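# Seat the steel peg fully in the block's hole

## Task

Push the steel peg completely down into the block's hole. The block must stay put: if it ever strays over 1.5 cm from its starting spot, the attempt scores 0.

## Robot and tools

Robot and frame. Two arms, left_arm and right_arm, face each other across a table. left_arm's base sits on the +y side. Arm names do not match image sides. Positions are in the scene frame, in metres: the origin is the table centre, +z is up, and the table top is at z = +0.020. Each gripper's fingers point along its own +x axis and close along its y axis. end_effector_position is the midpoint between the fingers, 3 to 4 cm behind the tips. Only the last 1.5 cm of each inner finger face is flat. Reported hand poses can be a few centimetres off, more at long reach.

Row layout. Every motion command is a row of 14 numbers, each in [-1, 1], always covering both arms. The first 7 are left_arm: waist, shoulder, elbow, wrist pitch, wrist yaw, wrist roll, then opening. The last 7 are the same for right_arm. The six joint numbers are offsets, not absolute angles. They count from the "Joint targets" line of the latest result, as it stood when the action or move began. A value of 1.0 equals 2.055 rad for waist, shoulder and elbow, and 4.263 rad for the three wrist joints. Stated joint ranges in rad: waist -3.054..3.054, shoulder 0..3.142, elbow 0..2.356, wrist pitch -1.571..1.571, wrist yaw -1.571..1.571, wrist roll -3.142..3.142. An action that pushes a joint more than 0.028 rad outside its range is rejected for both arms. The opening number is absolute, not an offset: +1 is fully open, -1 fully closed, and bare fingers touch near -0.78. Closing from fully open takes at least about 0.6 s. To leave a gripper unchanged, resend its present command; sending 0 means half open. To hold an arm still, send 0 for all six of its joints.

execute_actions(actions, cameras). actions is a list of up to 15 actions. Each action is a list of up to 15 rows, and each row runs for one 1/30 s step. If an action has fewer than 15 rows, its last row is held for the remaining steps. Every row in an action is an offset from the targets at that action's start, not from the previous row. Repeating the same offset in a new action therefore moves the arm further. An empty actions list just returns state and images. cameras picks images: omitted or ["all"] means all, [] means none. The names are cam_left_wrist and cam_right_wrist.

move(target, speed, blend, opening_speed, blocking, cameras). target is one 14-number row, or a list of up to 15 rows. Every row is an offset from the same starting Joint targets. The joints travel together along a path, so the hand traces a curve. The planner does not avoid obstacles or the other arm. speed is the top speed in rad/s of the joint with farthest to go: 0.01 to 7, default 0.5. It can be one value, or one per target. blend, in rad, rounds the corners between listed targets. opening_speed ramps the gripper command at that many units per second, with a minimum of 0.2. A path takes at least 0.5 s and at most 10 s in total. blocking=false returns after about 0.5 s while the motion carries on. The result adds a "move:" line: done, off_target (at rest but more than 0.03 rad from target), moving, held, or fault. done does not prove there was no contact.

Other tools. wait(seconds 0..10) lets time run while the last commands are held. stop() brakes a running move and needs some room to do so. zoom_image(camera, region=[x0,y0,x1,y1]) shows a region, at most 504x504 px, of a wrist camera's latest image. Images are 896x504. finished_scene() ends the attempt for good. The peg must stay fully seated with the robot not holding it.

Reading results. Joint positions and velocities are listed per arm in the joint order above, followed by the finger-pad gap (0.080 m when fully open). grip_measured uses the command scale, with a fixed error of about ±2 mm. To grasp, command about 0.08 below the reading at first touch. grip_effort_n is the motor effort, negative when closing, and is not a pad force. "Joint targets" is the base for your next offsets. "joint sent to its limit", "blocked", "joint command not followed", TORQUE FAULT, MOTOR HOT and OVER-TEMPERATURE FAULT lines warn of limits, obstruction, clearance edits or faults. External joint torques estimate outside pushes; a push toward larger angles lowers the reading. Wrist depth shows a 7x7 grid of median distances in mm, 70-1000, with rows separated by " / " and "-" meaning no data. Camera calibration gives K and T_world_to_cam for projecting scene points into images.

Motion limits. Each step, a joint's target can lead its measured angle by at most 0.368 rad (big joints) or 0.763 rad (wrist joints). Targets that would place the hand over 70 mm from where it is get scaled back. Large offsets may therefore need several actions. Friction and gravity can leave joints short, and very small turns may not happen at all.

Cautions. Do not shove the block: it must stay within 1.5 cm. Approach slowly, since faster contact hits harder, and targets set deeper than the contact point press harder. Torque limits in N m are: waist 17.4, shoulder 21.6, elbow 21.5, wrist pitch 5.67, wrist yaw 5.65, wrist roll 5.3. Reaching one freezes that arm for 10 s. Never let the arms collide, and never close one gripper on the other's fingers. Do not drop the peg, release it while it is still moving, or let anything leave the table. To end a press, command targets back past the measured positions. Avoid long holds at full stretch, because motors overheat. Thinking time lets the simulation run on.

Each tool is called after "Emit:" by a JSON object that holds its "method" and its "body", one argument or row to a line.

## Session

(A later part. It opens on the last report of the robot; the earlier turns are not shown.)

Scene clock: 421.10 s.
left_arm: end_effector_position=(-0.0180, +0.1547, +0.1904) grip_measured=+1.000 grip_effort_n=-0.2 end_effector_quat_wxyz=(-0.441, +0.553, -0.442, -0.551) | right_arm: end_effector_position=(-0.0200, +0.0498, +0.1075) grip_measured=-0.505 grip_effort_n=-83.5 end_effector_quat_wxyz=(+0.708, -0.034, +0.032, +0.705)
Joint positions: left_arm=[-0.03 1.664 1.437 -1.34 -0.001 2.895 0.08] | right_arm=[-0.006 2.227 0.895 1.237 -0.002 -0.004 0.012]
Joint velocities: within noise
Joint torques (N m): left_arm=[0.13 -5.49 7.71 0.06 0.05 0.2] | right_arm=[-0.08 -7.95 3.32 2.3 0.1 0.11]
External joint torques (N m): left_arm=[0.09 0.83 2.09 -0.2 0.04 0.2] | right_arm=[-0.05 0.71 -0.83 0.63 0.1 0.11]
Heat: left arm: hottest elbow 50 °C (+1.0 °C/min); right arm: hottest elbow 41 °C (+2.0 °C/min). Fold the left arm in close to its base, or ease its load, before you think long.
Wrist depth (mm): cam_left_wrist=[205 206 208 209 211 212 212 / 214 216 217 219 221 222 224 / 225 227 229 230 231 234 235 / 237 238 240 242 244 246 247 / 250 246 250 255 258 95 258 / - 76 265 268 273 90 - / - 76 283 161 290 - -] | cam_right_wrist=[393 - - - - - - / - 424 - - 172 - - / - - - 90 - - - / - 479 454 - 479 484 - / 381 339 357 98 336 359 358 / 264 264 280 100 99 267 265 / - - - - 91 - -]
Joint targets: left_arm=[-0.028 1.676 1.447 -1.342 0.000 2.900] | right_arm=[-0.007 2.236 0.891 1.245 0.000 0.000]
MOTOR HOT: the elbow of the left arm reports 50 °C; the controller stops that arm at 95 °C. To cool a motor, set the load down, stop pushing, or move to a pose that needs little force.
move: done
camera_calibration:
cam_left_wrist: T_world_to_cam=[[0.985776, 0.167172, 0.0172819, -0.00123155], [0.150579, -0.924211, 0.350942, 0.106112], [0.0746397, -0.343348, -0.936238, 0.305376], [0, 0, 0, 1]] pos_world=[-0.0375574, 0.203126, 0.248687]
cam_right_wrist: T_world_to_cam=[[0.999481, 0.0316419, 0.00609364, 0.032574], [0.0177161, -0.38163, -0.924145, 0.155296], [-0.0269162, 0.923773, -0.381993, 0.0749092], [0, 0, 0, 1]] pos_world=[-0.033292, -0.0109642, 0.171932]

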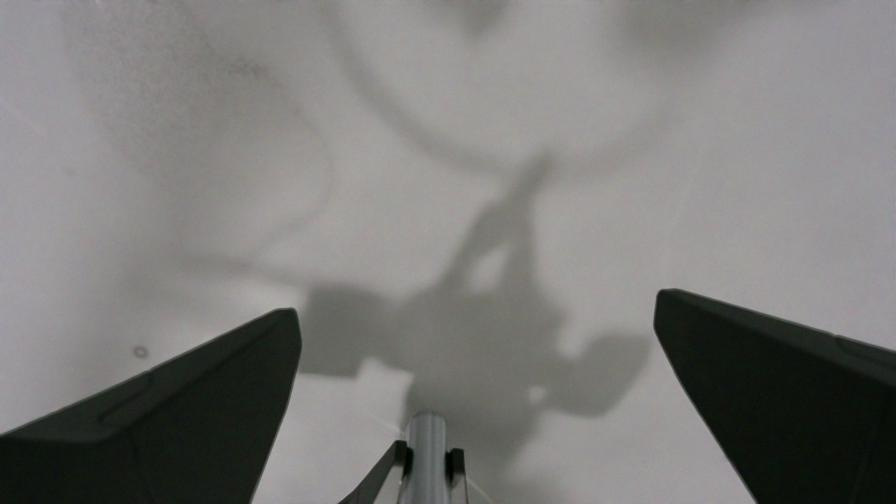

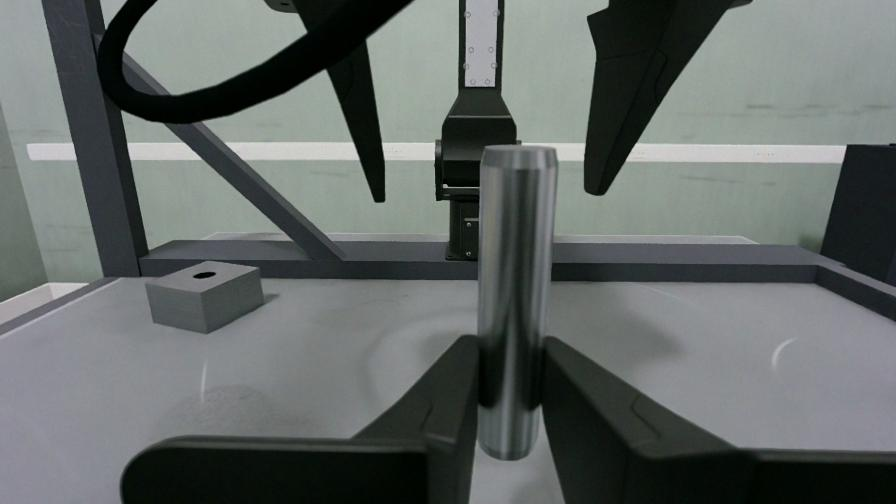

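Emit:
{"method": "move", "body": {
  "target": [-0.0017,0.1005,0.1271,-0.0135,0,0,1,0,0,0,0,0,0,-0.65],
  "speed": 0.3
}}

Scene clock: 479.07 s.
left_arm: end_effector_position=(-0.0194, +0.1027, +0.1942) grip_measured=+1.000 grip_effort_n=-0.7 end_effector_quat_wxyz=(-0.441, +0.553, -0.442, -0.552) | right_arm: end_effector_position=(-0.0200, +0.0498, +0.1076) grip_measured=-0.505 grip_effort_n=-83.5 end_effector_quat_wxyz=(+0.708, -0.034, +0.032, +0.705)
Joint positions: left_arm=[-0.03 1.869 1.698 -1.398 -0.001 2.895 0.08] | right_arm=[-0.006 2.227 0.895 1.237 -0.002 -0.004 0.012]
Joint velocities: within noise
Joint torques (N m): left_arm=[-0.23 -6.84 7.63 0.04 0.04 0.2] | right_arm=[-0.08 -7.82 3.09 2.3 0.1 0.03]
External joint torques (N m): left_arm=[-0.23 1.11 1.99 -0.2 0.01 0.2] | right_arm=[-0.06 0.89 -1.09 0.62 0.1 0.02]
Heat: left arm: hottest elbow 50 °C (+1.0 °C/min); right arm: hottest wrist pitch 52 °C (+15.2 °C/min). Fold the left arm in close to its base, or ease its load, before you think long. Fold the right arm in close to its base, or ease its load, before you think long.
Wrist depth (mm): cam_left_wrist=[206 208 209 210 213 213 216 / 216 218 220 222 223 224 226 / 227 228 231 232 234 235 237 / 239 241 243 244 246 248 250 / 251 248 251 139 260 95 258 / - 76 174 113 277 90 - / - 76 151 98 198 - -] | cam_right_wrist=[403 - - - - 103 - / 427 419 - 392 - 113 - / - - - 90 - - - / - 477 458 - 482 486 - / 383 340 358 99 336 359 359 / 264 266 280 99 99 265 265 / - - - 195 91 - -]
Joint targets: left_arm=[-0.032 1.883 1.709 -1.399 0.000 2.900] | right_arm=[-0.007 2.236 0.891 1.245 0.000 0.000]
MOTOR HOT: the wrist pitch of the right arm reports 52 °C; the controller stops that arm at 95 °C. To cool a motor, set the load down, stop pushing, or move to a pose that needs little force.
MOTOR HOT: still on. The elbow of the left arm reports 50 °C.
move: done
camera_calibration:
cam_left_wrist: T_world_to_cam=[[0.985775, 0.167168, 0.0174015, 0.00866385], [0.15059, -0.924477, 0.350236, 0.0570443], [0.0746355, -0.342634, -0.9365, 0.291101], [0, 0, 0, 1]] pos_world=[-0.0388574, 0.151029, 0.252487]
cam_right_wrist: T_world_to_cam=[[0.999481, 0.0316367, 0.00610456, 0.0325714], [0.0177122, -0.381218, -0.924316, 0.155422], [-0.0269152, 0.923944, -0.38158, 0.0748787], [0, 0, 0, 1]] pos_world=[-0.033292, -0.0109646, 0.172032]

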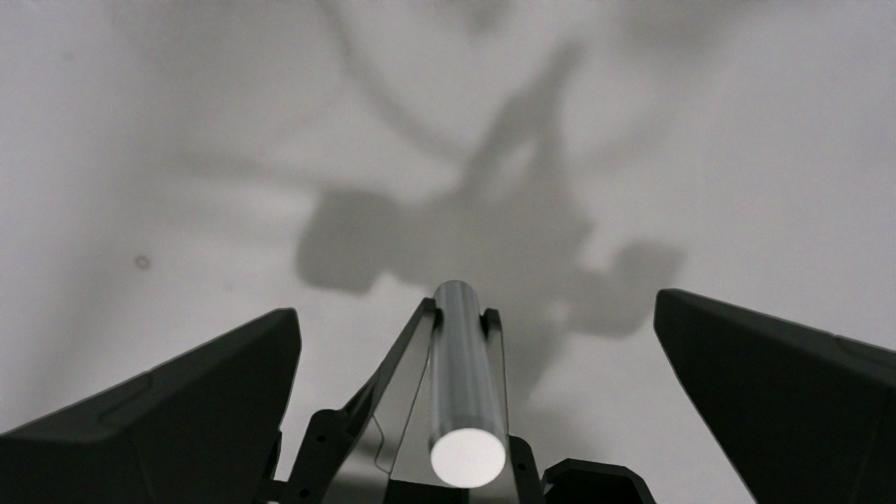

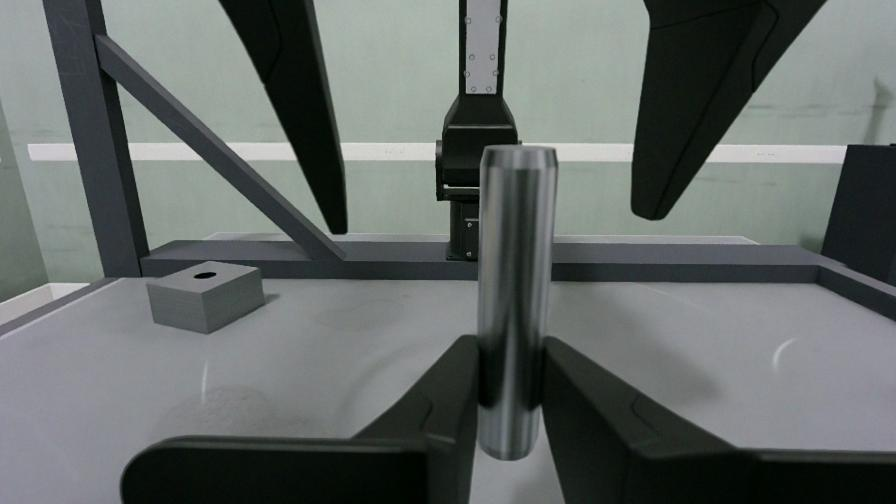

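Emit:
{"method": "zoom_image", "body": {
  "camera": "cam_left_wrist",
  "region": [360, 264, 600, 504]
}}

Scaled by 2.100 from the camera's 896x504 image, which has a finer 1280x720 frame.

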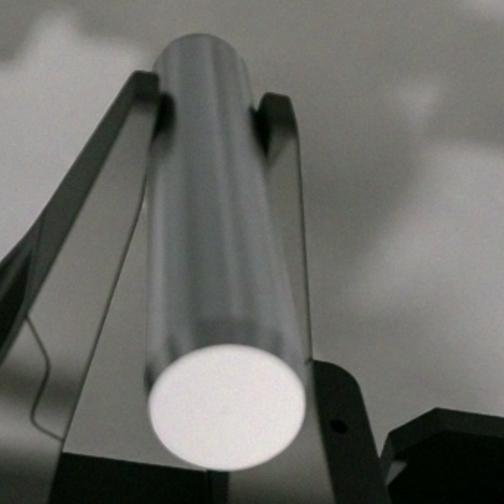

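Emit:
{"method": "move", "body": {
  "target": [0.0017,0.0311,0.0365,0.0008,0,0,1,0,0,0,0,0,0,-0.65],
  "speed": 0.15
}}

Scene clock: 530.83 s.
left_arm: end_effector_position=(-0.0198, +0.0844, +0.1918) grip_measured=+1.000 grip_effort_n=-0.7 end_effector_quat_wxyz=(-0.438, +0.556, -0.445, -0.549) | right_arm: end_effector_position=(-0.0200, +0.0498, +0.1074) grip_measured=-0.505 grip_effort_n=-83.5 end_effector_quat_wxyz=(+0.708, -0.034, +0.032, +0.705)
Joint positions: left_arm=[-0.03 1.932 1.773 -1.397 -0.001 2.895 0.08] | right_arm=[-0.006 2.227 0.895 1.237 -0.002 -0.004 0.012]
Joint velocities: within noise
Joint torques (N m): left_arm=[0.21 -7.43 7.77 0.37 0.06 0.21] | right_arm=[-0.59 -7.76 3.18 2.2 0.16 0.08]
External joint torques (N m): left_arm=[0.11 0.93 2.15 0.12 0.06 0.21] | right_arm=[-0.51 0.92 -0.97 0.52 0.15 0.08]
Heat: left arm: hottest shoulder 47 °C (+5.0 °C/min); right arm: hottest wrist pitch 55 °C (+3.0 °C/min). Fold the right arm in close to its base, or ease its load, before you think long.
Wrist depth (mm): cam_left_wrist=[204 204 206 207 209 210 212 / 213 214 216 217 220 220 222 / 225 226 227 228 231 233 233 / 236 239 240 145 243 245 246 / 250 245 248 128 256 96 256 / - 76 133 131 273 90 - / - 76 131 156 164 176 -] | cam_right_wrist=[- - - - - 97 78 / 426 - - 390 - 101 - / - - - 89 - 106 - / - 459 455 - 453 449 - / 382 340 358 97 336 361 358 / 264 265 280 100 99 266 265 / - - - - 91 - -]
Joint targets: left_arm=[-0.028 1.946 1.783 -1.396 0.000 2.900] | right_arm=[-0.007 2.237 0.891 1.245 0.000 0.000]
MOTOR HOT: still on. The wrist pitch of the right arm reports 55 °C.
MOTOR HOT: cleared for the motors of the left arm.
move: done
camera_calibration:
cam_left_wrist: T_world_to_cam=[[0.985781, 0.167366, 0.0149993, 0.0127164], [0.150696, -0.920018, 0.361743, 0.0384864], [0.0743429, -0.354339, -0.932157, 0.282787], [0, 0, 0, 1]] pos_world=[-0.0393586, 0.133482, 0.249489]
cam_right_wrist: T_world_to_cam=[[0.999481, 0.0316419, 0.00609364, 0.0325746], [0.0177161, -0.38163, -0.924145, 0.155204], [-0.0269162, 0.923773, -0.381993, 0.074871], [0, 0, 0, 1]] pos_world=[-0.033292, -0.0109642, 0.171832]

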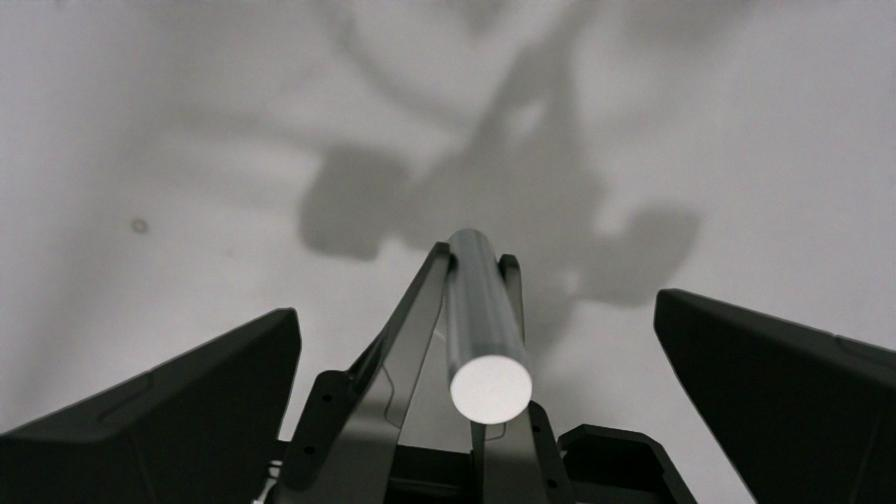

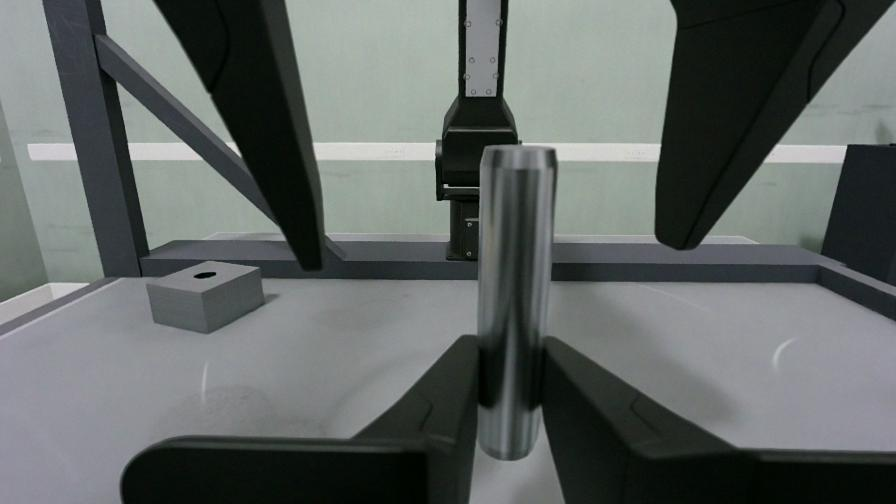

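Emit:
{"method": "move", "body": {
  "target": [0.0029,0,0,0,0,0,1,0,0,0,0,0,0,-0.55],
  "speed": 0.1
}}

Scene clock: 547.43 s.
left_arm: end_effector_position=(-0.0180, +0.0843, +0.1918) grip_measured=+1.000 grip_effort_n=-0.7 end_effector_quat_wxyz=(-0.436, +0.557, -0.444, -0.550) | right_arm: end_effector_position=(-0.0200, +0.0498, +0.1074) grip_measured=-0.505 grip_effort_n=-83.5 end_effector_quat_wxyz=(+0.708, -0.034, +0.032, +0.705)
Joint positions: left_arm=[-0.025 1.932 1.773 -1.397 -0.001 2.895 0.08] | right_arm=[-0.006 2.227 0.895 1.237 -0.002 -0.004 0.012]
Joint velocities: within noise
Joint torques (N m): left_arm=[0.28 -7.26 7.79 0.29 0.02 0.22] | right_arm=[-0.15 -7.86 3.37 2.22 0.16 0.11]
External joint torques (N m): left_arm=[0.2 1.01 2.19 0.02 0.02 0.22] | right_arm=[-0.14 0.72 -0.75 0.57 0.16 0.11]
Heat: left arm: hottest elbow 49 °C (+1.0 °C/min); right arm: hottest wrist pitch 55 °C (+2.0 °C/min). Fold the right arm in close to its base, or ease its load, before you think long.
Wrist depth (mm): cam_left_wrist=[204 205 206 207 209 211 211 / 213 215 216 218 219 221 222 / 225 227 227 229 231 232 235 / 236 237 240 140 244 246 246 / 251 245 248 128 256 96 256 / - 76 133 88 272 90 - / - 76 130 156 167 170 -] | cam_right_wrist=[- - - - - 95 77 / 428 - - 390 - 99 - / - - - 89 - 103 - / - 455 454 - 453 486 - / 384 337 357 98 335 359 358 / 263 265 278 99 99 265 265 / - - - - 91 - -]
Joint targets: left_arm=[-0.022 1.947 1.783 -1.396 0.000 2.900] | right_arm=[-0.007 2.237 0.891 1.245 0.000 0.000]
MOTOR HOT: still on. The wrist pitch of the right arm reports 55 °C.
move: done
camera_calibration:
cam_left_wrist: T_world_to_cam=[[0.98495, 0.172185, 0.0149999, 0.0104981], [0.15519, -0.919252, 0.36179, 0.0381144], [0.0760836, -0.354017, -0.932139, 0.282615], [0, 0, 0, 1]] pos_world=[-0.0377575, 0.133279, 0.249489]
cam_right_wrist: T_world_to_cam=[[0.999481, 0.0316419, 0.00609364, 0.0325746], [0.0177161, -0.38163, -0.924145, 0.155204], [-0.0269162, 0.923773, -0.381993, 0.074871], [0, 0, 0, 1]] pos_world=[-0.033292, -0.0109642, 0.171832]

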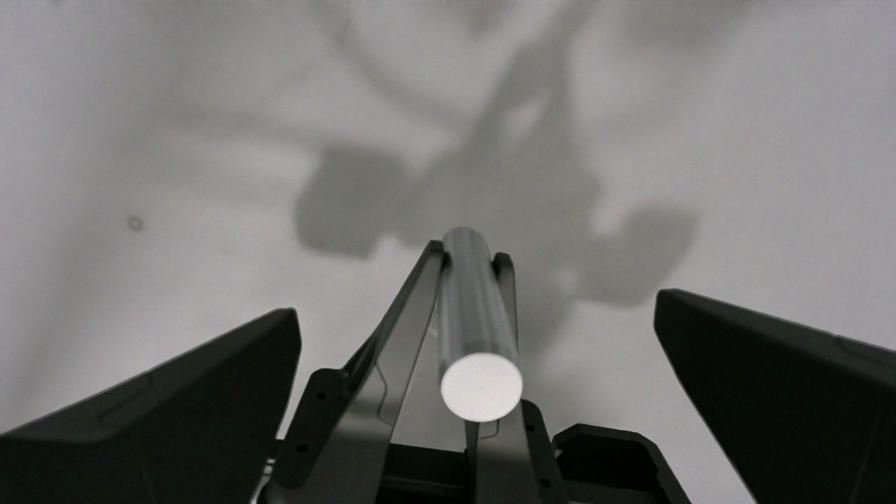

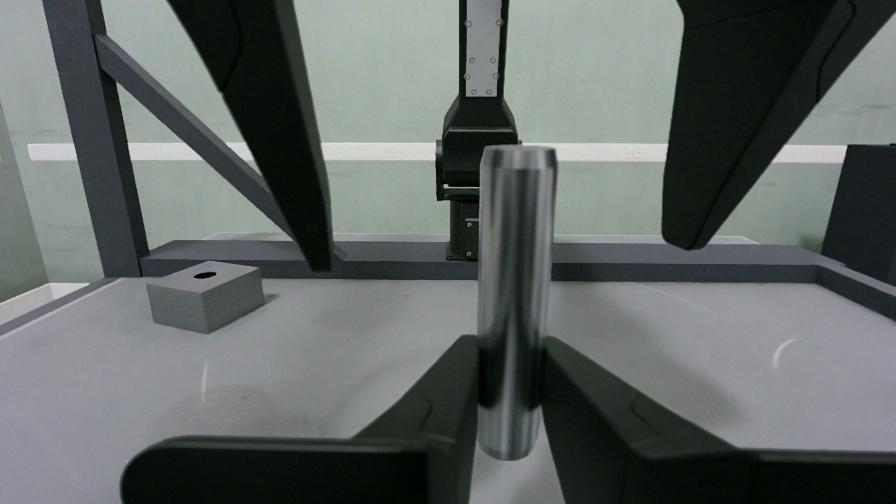

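Emit:
{"method": "move", "body": {
  "target": [0,0,0,0,0,0,-0.55,0,0,0,0,0,0,-0.55],
  "opening_speed": 0.5
}}

Scene clock: 553.40 s.
left_arm: end_effector_position=(-0.0180, +0.0842, +0.1919) grip_measured=-0.482 grip_effort_n=-83.5 end_effector_quat_wxyz=(-0.436, +0.557, -0.444, -0.550) | right_arm: end_effector_position=(-0.0198, +0.0498, +0.1072) grip_measured=-0.505 grip_effort_n=-83.5 end_effector_quat_wxyz=(+0.708, -0.034, +0.033, +0.704)
Joint positions: left_arm=[-0.025 1.932 1.773 -1.397 -0.001 2.895 0.013] | right_arm=[-0.006 2.227 0.895 1.237 -0.002 -0.002 0.012]
Joint velocities: within noise
Joint torques (N m): left_arm=[-0.01 -7.27 7.82 0.3 0.02 0.12] | right_arm=[-0.07 -8.04 3.29 2.25 0.11 0.1]
External joint torques (N m): left_arm=[0 1 2.24 0.04 0.01 0.12] | right_arm=[-0.04 0.58 -0.84 0.59 0.11 0.09]
Heat: left arm: hottest elbow 49 °C (+1.0 °C/min); right arm: hottest wrist pitch 55 °C (+2.0 °C/min). Fold the right arm in close to its base, or ease its load, before you think long.
Wrist depth (mm): cam_left_wrist=[203 204 206 207 210 211 212 / 213 215 216 218 220 221 222 / 225 226 227 230 231 233 233 / 237 239 240 142 243 244 245 / 250 252 251 89 252 259 262 / 261 175 - 88 85 - - / - - - 137 - - -] | cam_right_wrist=[400 - - - 89 - - / 417 - - - 93 - - / - - - - - - - / - 479 452 - 452 479 - / 383 341 360 98 336 356 355 / 264 264 281 100 99 265 264 / - - - - 91 - -]
Joint targets: left_arm=[-0.022 1.947 1.783 -1.396 0.000 2.900] | right_arm=[-0.007 2.237 0.891 1.245 0.000 0.000]
MOTOR HOT: still on. The wrist pitch of the right arm reports 55 °C.
move: done
camera_calibration:
cam_left_wrist: T_world_to_cam=[[0.984951, 0.172188, 0.0149452, 0.0105274], [0.155188, -0.919138, 0.362081, 0.0378971], [0.0760826, -0.354313, -0.932027, 0.282683], [0, 0, 0, 1]] pos_world=[-0.0377575, 0.133178, 0.249589]
cam_right_wrist: T_world_to_cam=[[0.999503, 0.0311417, 0.00488149, 0.0324779], [0.0164139, -0.381969, -0.924029, 0.155042], [-0.0269112, 0.92365, -0.38229, 0.0748906], [0, 0, 0, 1]] pos_world=[-0.0329912, -0.010963, 0.171735]

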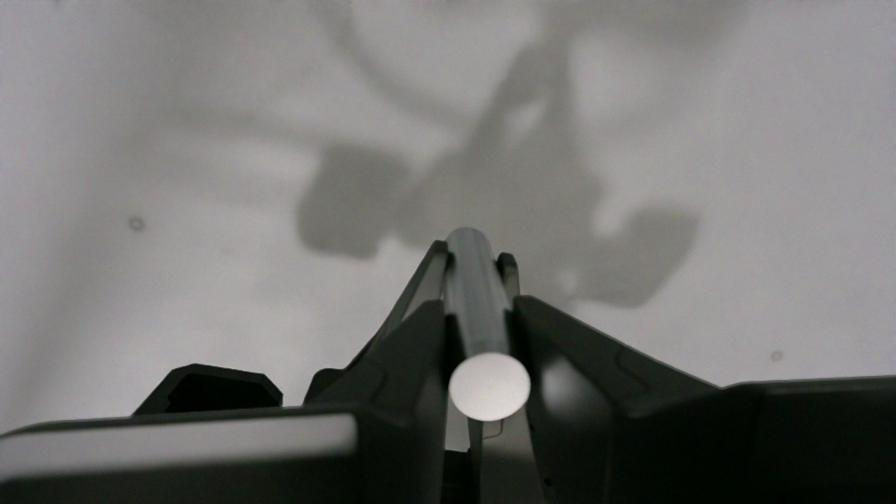

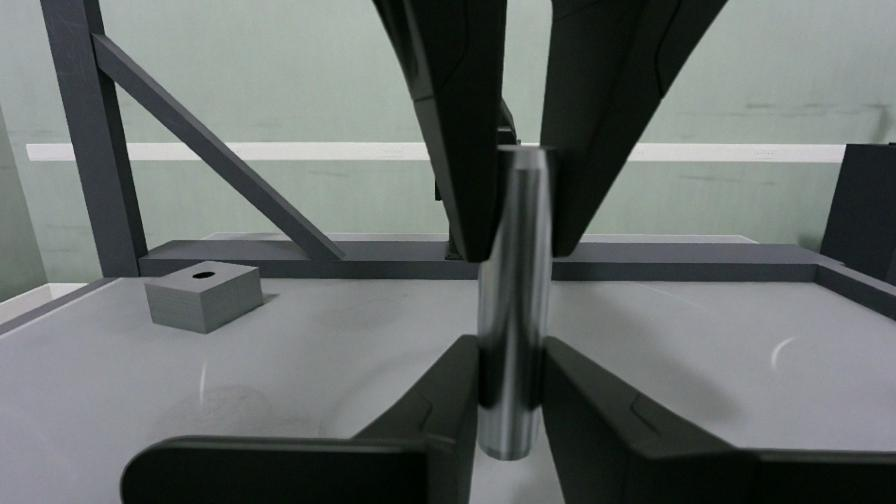

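Emit:
{"method": "move", "body": {
  "target": [0,0,0,0,0,0,-0.57,0,0,0,0,0,0,0.35],
  "opening_speed": 0.6
}}

Scene clock: 564.53 s.
left_arm: end_effector_position=(-0.0179, +0.0839, +0.1910) grip_measured=-0.482 grip_effort_n=-83.5 end_effector_quat_wxyz=(-0.437, +0.557, -0.444, -0.550) | right_arm: end_effector_position=(-0.0198, +0.0499, +0.1083) grip_measured=+0.347 grip_effort_n=11.4 end_effector_quat_wxyz=(+0.708, -0.032, +0.031, +0.705)
Joint positions: left_arm=[-0.024 1.935 1.774 -1.397 -0.001 2.895 0.013] | right_arm=[-0.006 2.227 0.895 1.242 -0.002 -0.002 0.051]
Joint velocities: within noise
Joint torques (N m): left_arm=[0.11 -7.54 7.75 0.25 0.04 0.22] | right_arm=[-0.08 -7.73 3.35 1.8 0.1 0.06]
External joint torques (N m): left_arm=[0.15 0.84 2.1 -0.02 0.01 0.22] | right_arm=[-0.1 0.84 -0.72 0.15 0.1 0.06]
Heat: left arm: hottest elbow 50 °C (+3.0 °C/min); right arm: hottest wrist pitch 55 °C (+1.0 °C/min). Fold the left arm in close to its base, or ease its load, before you think long. Fold the right arm in close to its base, or ease its load, before you think long.
Wrist depth (mm): cam_left_wrist=[203 204 205 206 208 209 211 / 212 214 215 216 219 219 222 / 224 225 226 228 229 231 233 / 235 236 235 235 241 243 246 / 249 250 126 88 133 257 260 / 260 172 - 88 85 - - / - - - 170 - - -] | cam_right_wrist=[404 - - - 92 - - / 430 - - 73 97 - - / - - - - 96 - - / - 494 457 - 454 499 - / 362 340 393 101 366 365 363 / 269 284 - 105 101 269 269 / - - - 206 205 - -]
Joint targets: left_arm=[-0.022 1.947 1.784 -1.396 0.000 2.900] | right_arm=[-0.007 2.237 0.891 1.245 0.000 0.000]
MOTOR HOT: the elbow of the left arm reports 50 °C; the controller stops that arm at 95 °C. To cool a motor, set the load down, stop pushing, or move to a pose that needs little force.
MOTOR HOT: still on. The wrist pitch of the right arm reports 55 °C.
move: done
camera_calibration:
cam_left_wrist: T_world_to_cam=[[0.984872, 0.172605, 0.0153141, 0.0103582], [0.15559, -0.919754, 0.36034, 0.0383401], [0.0762816, -0.352506, -0.932695, 0.281724], [0, 0, 0, 1]] pos_world=[-0.0376572, 0.132785, 0.248789]
cam_right_wrist: T_world_to_cam=[[0.999501, 0.0311552, 0.00512883, 0.0324384], [0.0165138, -0.377359, -0.92592, 0.155988], [-0.0269118, 0.925543, -0.377686, 0.0745733], [0, 0, 0, 1]] pos_world=[-0.0329912, -0.0111677, 0.172432]

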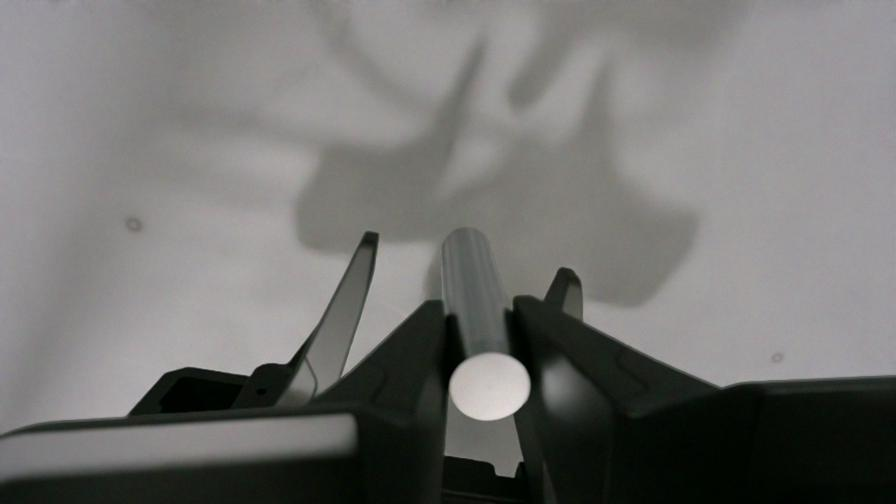

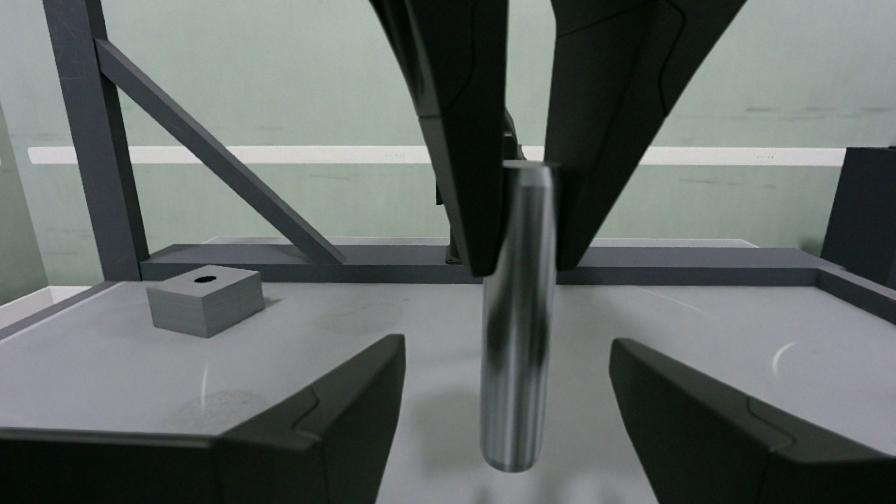

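Emit:
{"method": "move", "body": {
  "target": [0,0,0,0,0,0,-0.57,0,-0.0715,-0.1987,0.0612,0,0,0.35],
  "speed": 0.4,
  "cameras": ["cam_left_wrist","cam_right_wrist"]
}}

Emit:
{"method": "zoom_image", "body": {
  "camera": "cam_left_wrist",
  "region": [390, 200, 590, 440]
}}

Scene clock: 576.23 s.
left_arm: end_effector_position=(-0.0179, +0.0839, +0.1909) grip_measured=-0.482 grip_effort_n=-83.5 end_effector_quat_wxyz=(-0.437, +0.556, -0.443, -0.550) | right_arm: end_effector_position=(-0.0205, -0.0449, +0.0968) grip_measured=+0.347 grip_effort_n=11.4 end_effector_quat_wxyz=(+0.708, -0.042, +0.040, +0.704)
Joint positions: left_arm=[-0.024 1.935 1.774 -1.397 -0.001 2.895 0.013] | right_arm=[-0.006 2.106 0.488 1.502 -0.002 -0.002 0.051]
Joint velocities: within noise
Joint torques (N m): left_arm=[-0.1 -7.93 7.81 0.27 0.03 0.2] | right_arm=[-0.17 -8.47 1.74 1.99 0.12 0.11]
External joint torques (N m): left_arm=[-0.16 0.36 2.24 0.01 0.02 0.2] | right_arm=[-0.14 -1.95 -1.01 0.32 0.12 0.1]
Heat: left arm: hottest elbow 50 °C (+3.0 °C/min); right arm: hottest wrist pitch 52 °C (-2.0 °C/min). Fold the left arm in close to its base, or ease its load, before you think long. Fold the right arm in close to its base, or ease its load, before you think long.
Wrist depth (mm): cam_left_wrist=[203 204 205 206 208 209 211 / 213 214 215 217 218 220 221 / 223 225 227 228 229 231 233 / 235 237 237 234 241 243 245 / 248 249 249 88 249 258 261 / 259 261 - 88 85 - - / - - - 286 - - -] | cam_right_wrist=[- - - 143 161 - - / - 504 - 173 - - - / - - - - - - - / - 464 511 425 510 512 499 / 337 338 340 339 364 336 337 / 251 265 - 254 242 90 252 / - - - 202 202 - -]
Joint targets: left_arm=[-0.022 1.947 1.784 -1.396 0.000 2.900] | right_arm=[-0.007 2.089 0.482 1.506 0.000 0.000]
MOTOR HOT: still on. The elbow of the left arm reports 50 °C.
MOTOR HOT: still on. The wrist pitch of the right arm reports 52 °C.
move: done
camera_calibration:
cam_left_wrist: T_world_to_cam=[[0.984872, 0.1726, 0.01537, 0.0103463], [0.155589, -0.919868, 0.360048, 0.038465], [0.0762825, -0.35221, -0.932807, 0.28162], [0, 0, 0, 1]] pos_world=[-0.0376572, 0.132786, 0.248689]
cam_right_wrist: T_world_to_cam=[[0.999502, 0.0312887, 0.00408457, 0.0362719], [0.0163137, -0.401597, -0.915671, 0.107525], [-0.0270099, 0.915282, -0.401907, 0.15983], [0, 0, 0, 1]] pos_world=[-0.033691, -0.104243, 0.162547]

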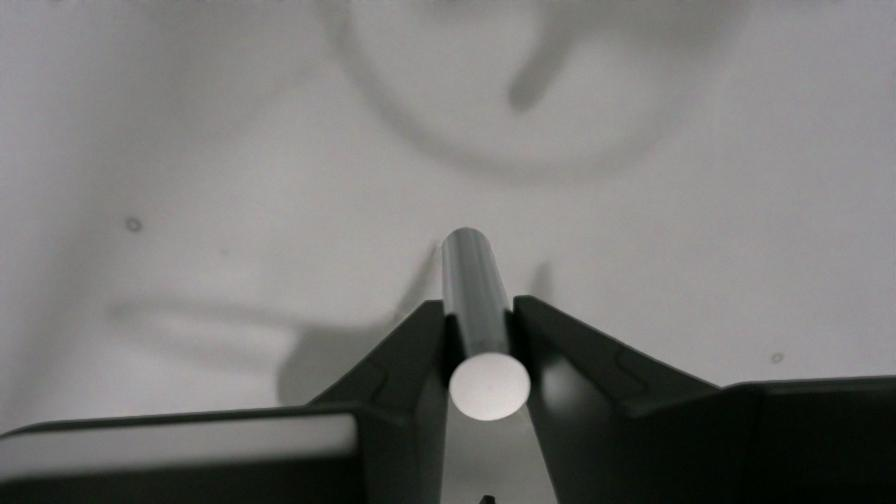

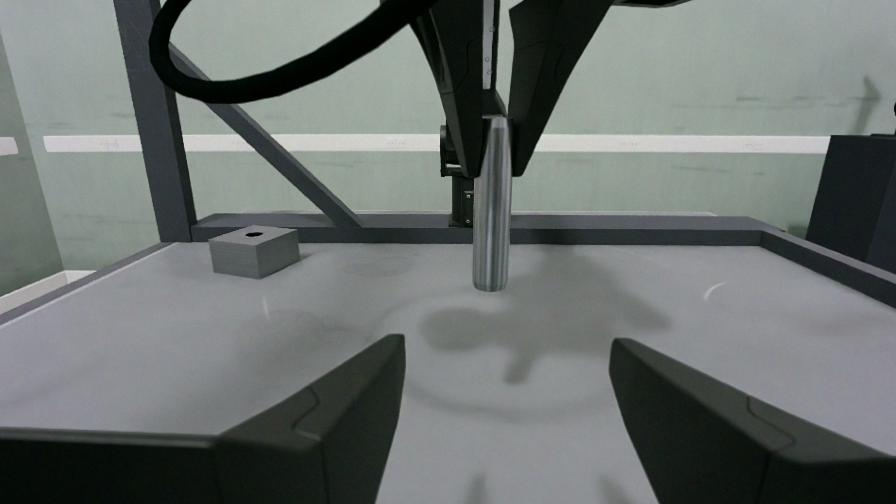

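Scaled by 2.100 from the camera's 896x504 image, which has a finer 1280x720 frame.

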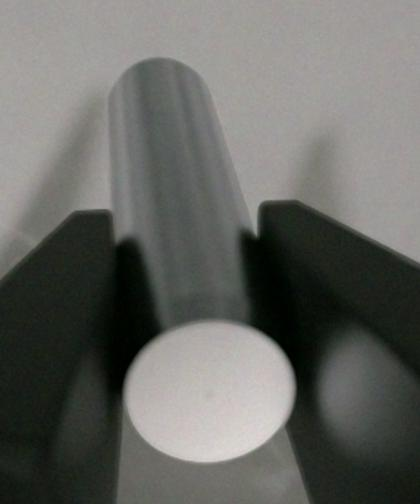

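Emit:
{"method": "move", "body": {
  "target": [-0.5036,-0.2138,-0.2649,0.0260,-0.0019,0,-0.57,0.0034,-0.3839,0.3494,-0.6113,0,0,0.35],
  "speed": 0.8
}}

Scene clock: 605.90 s.
left_arm: end_effector_position=(-0.2367, +0.3218, +0.1791) grip_measured=-0.482 grip_effort_n=-83.5 end_effector_quat_wxyz=(-0.653, +0.267, -0.658, -0.263) | right_arm: end_effector_position=(-0.0224, -0.1888, +0.2200) grip_measured=+0.347 grip_effort_n=11.4 end_effector_quat_wxyz=(+0.577, -0.408, +0.409, +0.577)
Joint positions: left_arm=[-1.055 1.522 1.246 -1.287 -0.005 2.895 0.013] | right_arm=[-0.003 1.313 1.184 -1.102 -0.002 -0.002 0.051]
Joint velocities: within noise
Joint torques (N m): left_arm=[-0.38 -7.55 5.74 0.24 -0.14 0.16] | right_arm=[0.23 -5.8 6.85 0.95 0.08 0.02]
External joint torques (N m): left_arm=[-0.38 -2.33 0.13 -0.02 -0.15 0.16] | right_arm=[0.25 -1.66 0.81 0.1 0.08 0.02]
Heat: left arm: hottest elbow 50 °C (+1.0 °C/min); right arm: hottest wrist pitch 50 °C (-5.0 °C/min). Fold the left arm in close to its base, or ease its load, before you think long. Fold the right arm in close to its base, or ease its load, before you think long.
Wrist depth (mm): cam_left_wrist=[100 178 197 199 200 202 204 / 187 188 207 206 210 212 213 / 195 214 214 185 221 223 225 / 203 228 229 191 232 235 237 / 235 240 240 89 239 248 252 / - 251 - 88 85 - - / - - - 275 - - -] | cam_right_wrist=[324 320 316 312 312 308 307 / 314 313 310 306 304 301 299 / 308 305 301 298 297 293 291 / 300 298 295 293 287 286 284 / 291 288 288 285 283 280 279 / 286 285 - 277 275 90 271 / - - - 273 269 - -]
Joint targets: left_arm=[-1.057 1.507 1.239 -1.285 -0.008 2.900] | right_arm=[0.000 1.300 1.200 -1.100 0.000 0.000]
MOTOR HOT: still on. The elbow of the left arm reports 50 °C.
MOTOR HOT: still on. The wrist pitch of the right arm reports 50 °C.
move: done
camera_calibration:
cam_left_wrist: T_world_to_cam=[[0.654331, -0.755933, 0.0204005, 0.404662], [-0.711129, -0.605926, 0.35658, -0.00999847], [-0.25719, -0.247829, -0.934042, 0.258742], [0, 0, 0, 1]] pos_world=[-0.205347, 0.363963, 0.236985]
cam_right_wrist: T_world_to_cam=[[0.999324, 0.0162886, -0.0329555, 0.0474611], [0.0148942, -0.999001, -0.0421221, -0.142376], [-0.0336087, 0.0416028, -0.998569, 0.307188], [0, 0, 0, 1]] pos_world=[-0.0349843, -0.155787, 0.302315]

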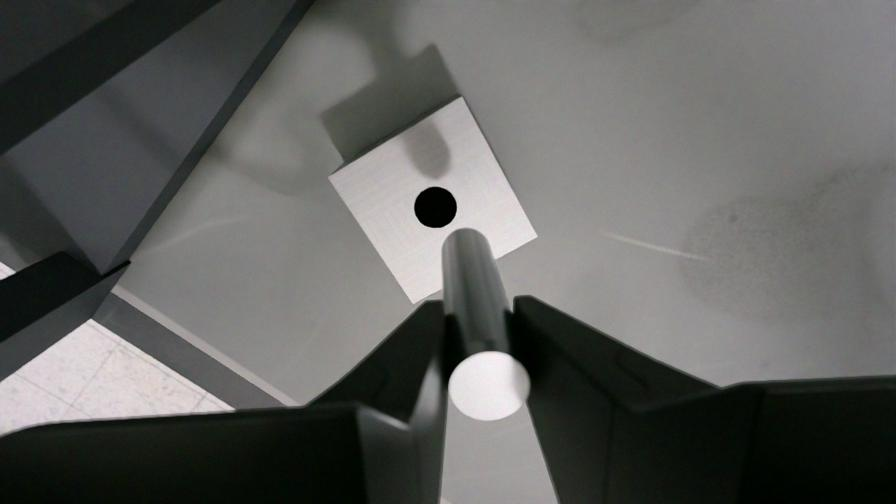

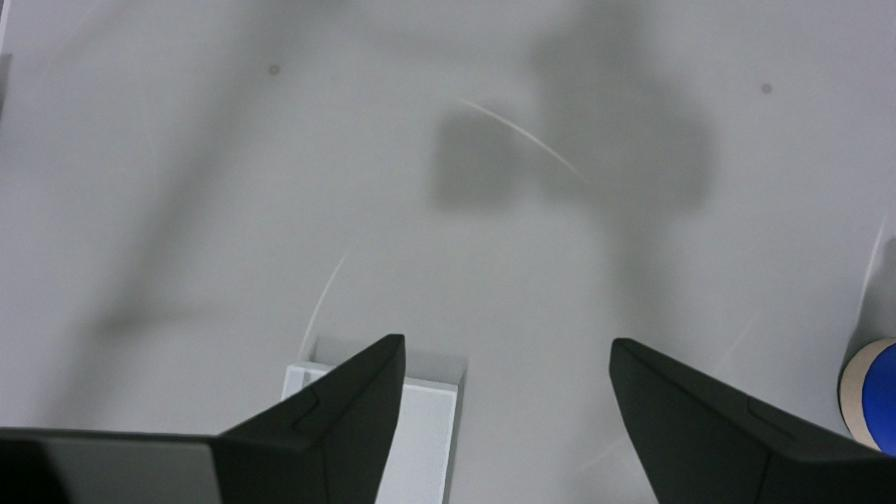

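Emit:
{"method": "move", "body": {
  "target": [-0.0182,0.0058,-0.0380,0.0211,0,0,-0.57,0,0,0,0,0,0,0.35],
  "speed": 0.15,
  "cameras": ["cam_left_wrist"]
}}

Emit:
{"method": "zoom_image", "body": {
  "camera": "cam_left_wrist",
  "region": [360, 140, 580, 360]
}}

Scene clock: 621.10 s.
left_arm: end_effector_position=(-0.2422, +0.3295, +0.1596) grip_measured=-0.482 grip_effort_n=-83.5 end_effector_quat_wxyz=(-0.654, +0.255, -0.667, -0.250) | right_arm: end_effector_position=(-0.0224, -0.1888, +0.2200) grip_measured=+0.347 grip_effort_n=11.4 end_effector_quat_wxyz=(+0.577, -0.408, +0.409, +0.577)
Joint positions: left_arm=[-1.091 1.521 1.168 -1.197 -0.005 2.895 0.013] | right_arm=[-0.003 1.313 1.184 -1.102 -0.002 -0.002 0.051]
Joint velocities: within noise
Joint torques (N m): left_arm=[-0.52 -5.92 5.8 0.37 -0.14 0.23] | right_arm=[0.3 -5.49 6.97 1 0.06 0.11]
External joint torques (N m): left_arm=[-0.53 -0.75 0.26 0.11 -0.16 0.23] | right_arm=[0.32 -1.35 0.93 0.13 0.06 0.11]
Heat: left arm: hottest shoulder 49 °C (+1.0 °C/min); right arm: hottest wrist pitch 46 °C (-9.1 °C/min). Fold the left arm in close to its base, or ease its load, before you think long.
Wrist depth (mm): cam_left_wrist=[- 160 178 181 181 182 184 / 169 169 188 187 191 192 194 / 176 193 196 164 199 203 204 / 185 208 210 171 211 214 215 / 192 221 219 88 220 227 230 / - 229 - 88 85 - - / - - - 254 - - -] | cam_right_wrist=[324 321 317 315 313 309 307 / 314 313 308 305 305 301 300 / 308 304 302 300 297 293 291 / 300 296 295 292 288 287 284 / 292 289 287 285 281 280 278 / 286 285 - 278 277 90 270 / - - - 272 270 - -]
Joint targets: left_arm=[-1.094 1.519 1.161 -1.195 -0.008 2.900] | right_arm=[0.000 1.300 1.200 -1.100 0.000 0.000]
MOTOR HOT: still on. The shoulder of the left arm reports 49 °C.
MOTOR HOT: cleared for the motors of the right arm.
move: done
camera_calibration:
cam_left_wrist: T_world_to_cam=[[0.626708, -0.779045, 0.0180733, 0.415771], [-0.728825, -0.577785, 0.367394, -0.0175297], [-0.275774, -0.243421, -0.92989, 0.234503], [0, 0, 0, 1]] pos_world=[-0.208673, 0.370859, 0.216988]
Images, in order (width x height): cam_left_wrist 896x504.

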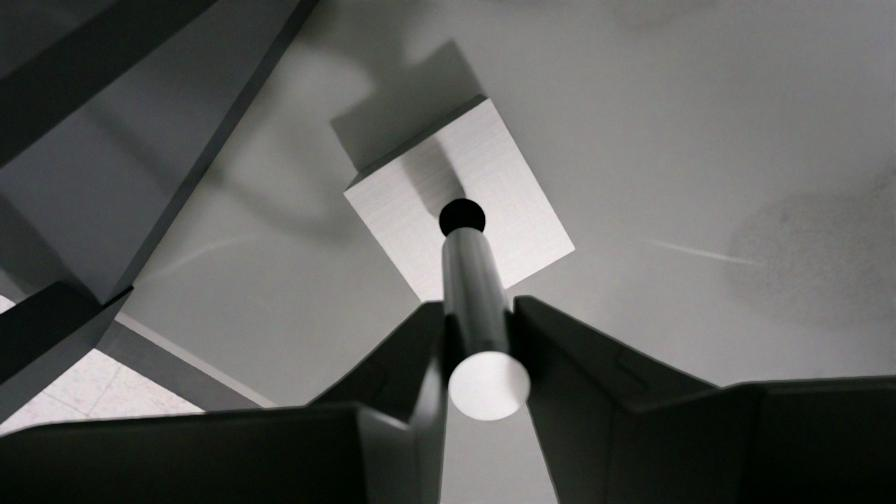

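Scaled by 2.291 from the camera's 896x504 image, which has a finer 1280x720 frame.

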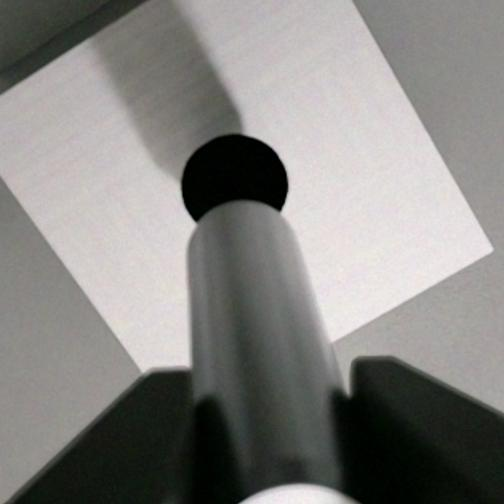

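Emit:
{"method": "move", "body": {
  "target": [-0.0015,0.0010,-0.0268,0.0124,0,0,-0.57,0,0,0,0,0,0,0.35],
  "speed": 0.1,
  "cameras": ["cam_left_wrist"]
}}

Emit:
{"method": "zoom_image", "body": {
  "camera": "cam_left_wrist",
  "region": [380, 160, 560, 340]
}}

Scene clock: 649.67 s.
left_arm: end_effector_position=(-0.2404, +0.3312, +0.1459) grip_measured=-0.482 grip_effort_n=-83.5 end_effector_quat_wxyz=(-0.655, +0.254, -0.667, -0.249) | right_arm: end_effector_position=(-0.0224, -0.1888, +0.2200) grip_measured=+0.348 grip_effort_n=11.4 end_effector_quat_wxyz=(+0.577, -0.408, +0.409, +0.577)
Joint positions: left_arm=[-1.093 1.521 1.113 -1.144 -0.005 2.895 0.013] | right_arm=[-0.003 1.313 1.184 -1.102 -0.002 -0.002 0.051]
Joint velocities: within noise
Joint torques (N m): left_arm=[-0.53 -5.48 5.4 0.46 -0.14 0.2] | right_arm=[0.32 -5.83 7.01 0.93 0.08 0.02]
External joint torques (N m): left_arm=[-0.55 -0.28 -0.1 0.22 -0.15 0.2] | right_arm=[0.3 -1.65 0.97 0.08 0.09 0.02]
Heat: left arm: hottest shoulder 48 °C (+1.0 °C/min); right arm: hottest elbow 44 °C (+7.0 °C/min). Fold the left arm in close to its base, or ease its load, before you think long.
Wrist depth (mm): cam_left_wrist=[- 148 166 167 169 170 172 / 154 157 175 175 178 179 181 / 164 179 185 151 186 189 190 / 171 193 195 156 193 200 201 / 187 205 204 88 205 211 212 / 210 214 - 88 85 - - / - - - 236 - - -] | cam_right_wrist=[323 319 318 314 311 308 307 / 314 312 307 306 305 300 299 / 307 305 302 299 296 295 291 / 299 297 295 292 289 287 284 / 293 289 287 285 284 280 278 / 285 284 - 277 275 90 271 / - - - 273 270 - -]
Joint targets: left_arm=[-1.097 1.521 1.106 -1.142 -0.008 2.900] | right_arm=[0.000 1.300 1.200 -1.100 0.000 0.000]
MOTOR HOT: still on. The shoulder of the left arm reports 48 °C.
move: done
camera_calibration:
cam_left_wrist: T_world_to_cam=[[0.624315, -0.780953, 0.0185133, 0.416182], [-0.731219, -0.575888, 0.365612, -0.0111851], [-0.274864, -0.241794, -0.930583, 0.222445], [0, 0, 0, 1]] pos_world=[-0.206865, 0.372363, 0.203388]
Images, in order (width x height): cam_left_wrist 896x504.

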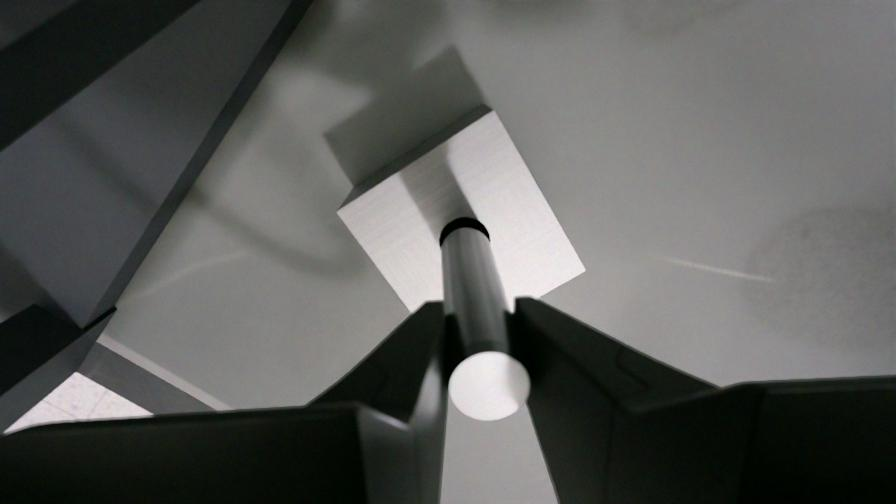

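Scaled by 2.800 from the camera's 896x504 image, which has a finer 1280x720 frame.

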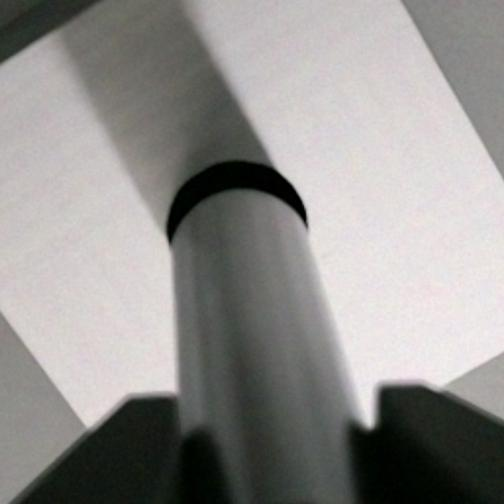

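Emit:
{"method": "move", "body": {
  "target": [0,0,-0.0162,0.0084,0,0,-0.57,0,0,0,0,0,0,0.35],
  "speed": 0.05,
  "cameras": ["cam_left_wrist"]
}}

Emit:
{"method": "zoom_image", "body": {
  "camera": "cam_left_wrist",
  "region": [380, 160, 560, 340]
}}

Scene clock: 673.33 s.
left_arm: end_effector_position=(-0.2398, +0.3315, +0.1379) grip_measured=-0.482 grip_effort_n=-83.5 end_effector_quat_wxyz=(-0.653, +0.255, -0.668, -0.249) | right_arm: end_effector_position=(-0.0224, -0.1888, +0.2200) grip_measured=+0.348 grip_effort_n=11.4 end_effector_quat_wxyz=(+0.577, -0.408, +0.409, +0.577)
Joint positions: left_arm=[-1.093 1.521 1.081 -1.108 -0.005 2.895 0.013] | right_arm=[-0.003 1.313 1.184 -1.102 -0.002 -0.002 0.051]
Joint velocities: within noise
Joint torques (N m): left_arm=[-0.34 -5.61 5.32 0.31 -0.14 0.2] | right_arm=[0.31 -5.85 7.04 0.91 0.05 0.01]
External joint torques (N m): left_arm=[-0.32 -0.4 -0.25 0.03 -0.16 0.21] | right_arm=[0.32 -1.68 0.98 0.05 0.06 0.01]
Heat: left arm: hottest shoulder 47 °C (-2.0 °C/min); right arm: hottest elbow 46 °C (+6.1 °C/min).
Wrist depth (mm): cam_left_wrist=[- 141 159 160 161 163 164 / 147 149 168 167 171 171 173 / 154 174 175 144 179 182 182 / 163 185 186 148 185 191 193 / 185 195 195 89 158 204 204 / 204 205 - 88 85 - - / - - - 226 - - -] | cam_right_wrist=[324 320 317 315 313 309 306 / 314 312 308 306 303 301 299 / 307 305 301 299 297 292 290 / 299 298 294 293 289 287 284 / 292 290 289 285 282 279 278 / 285 283 - 277 276 90 270 / - - - 272 270 - -]
Joint targets: left_arm=[-1.097 1.521 1.073 -1.107 -0.009 2.900] | right_arm=[0.000 1.300 1.200 -1.100 0.000 0.000]
MOTOR HOT: cleared for the motors of the left arm.
move: done
camera_calibration:
cam_left_wrist: T_world_to_cam=[[0.624433, -0.780868, 0.0181467, 0.416212], [-0.729992, -0.57517, 0.369175, -0.00809566], [-0.27784, -0.243772, -0.929183, 0.214977], [0, 0, 0, 1]] pos_world=[-0.206077, 0.372755, 0.195188]
Images, in order (width x height): cam_left_wrist 896x504.

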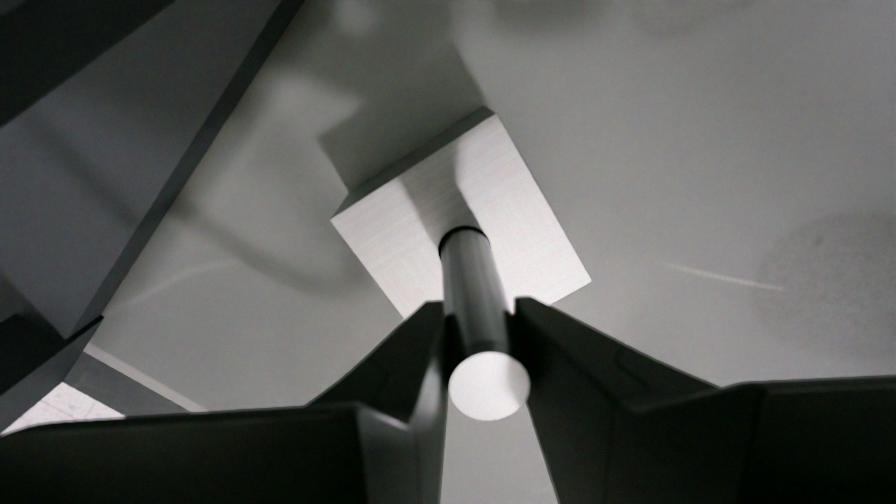

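Scaled by 2.800 from the camera's 896x504 image, which has a finer 1280x720 frame.

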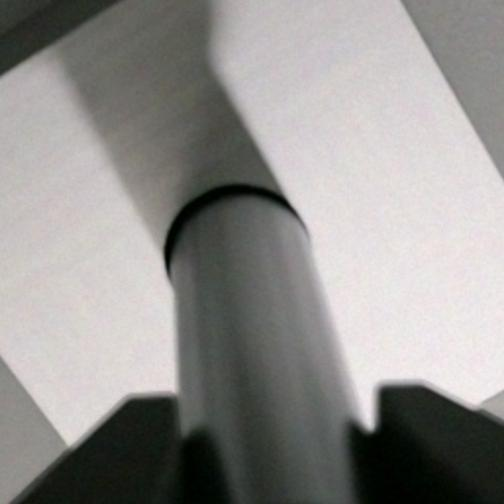

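Emit:
{"method": "zoom_image", "body": {
  "camera": "cam_left_wrist",
  "region": [425, 210, 505, 290]
}}

Scaled by 6.300 from the camera's 896x504 image, which has a finer 1280x720 frame.

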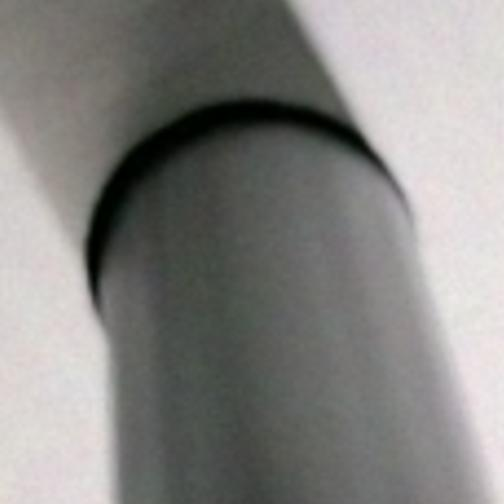

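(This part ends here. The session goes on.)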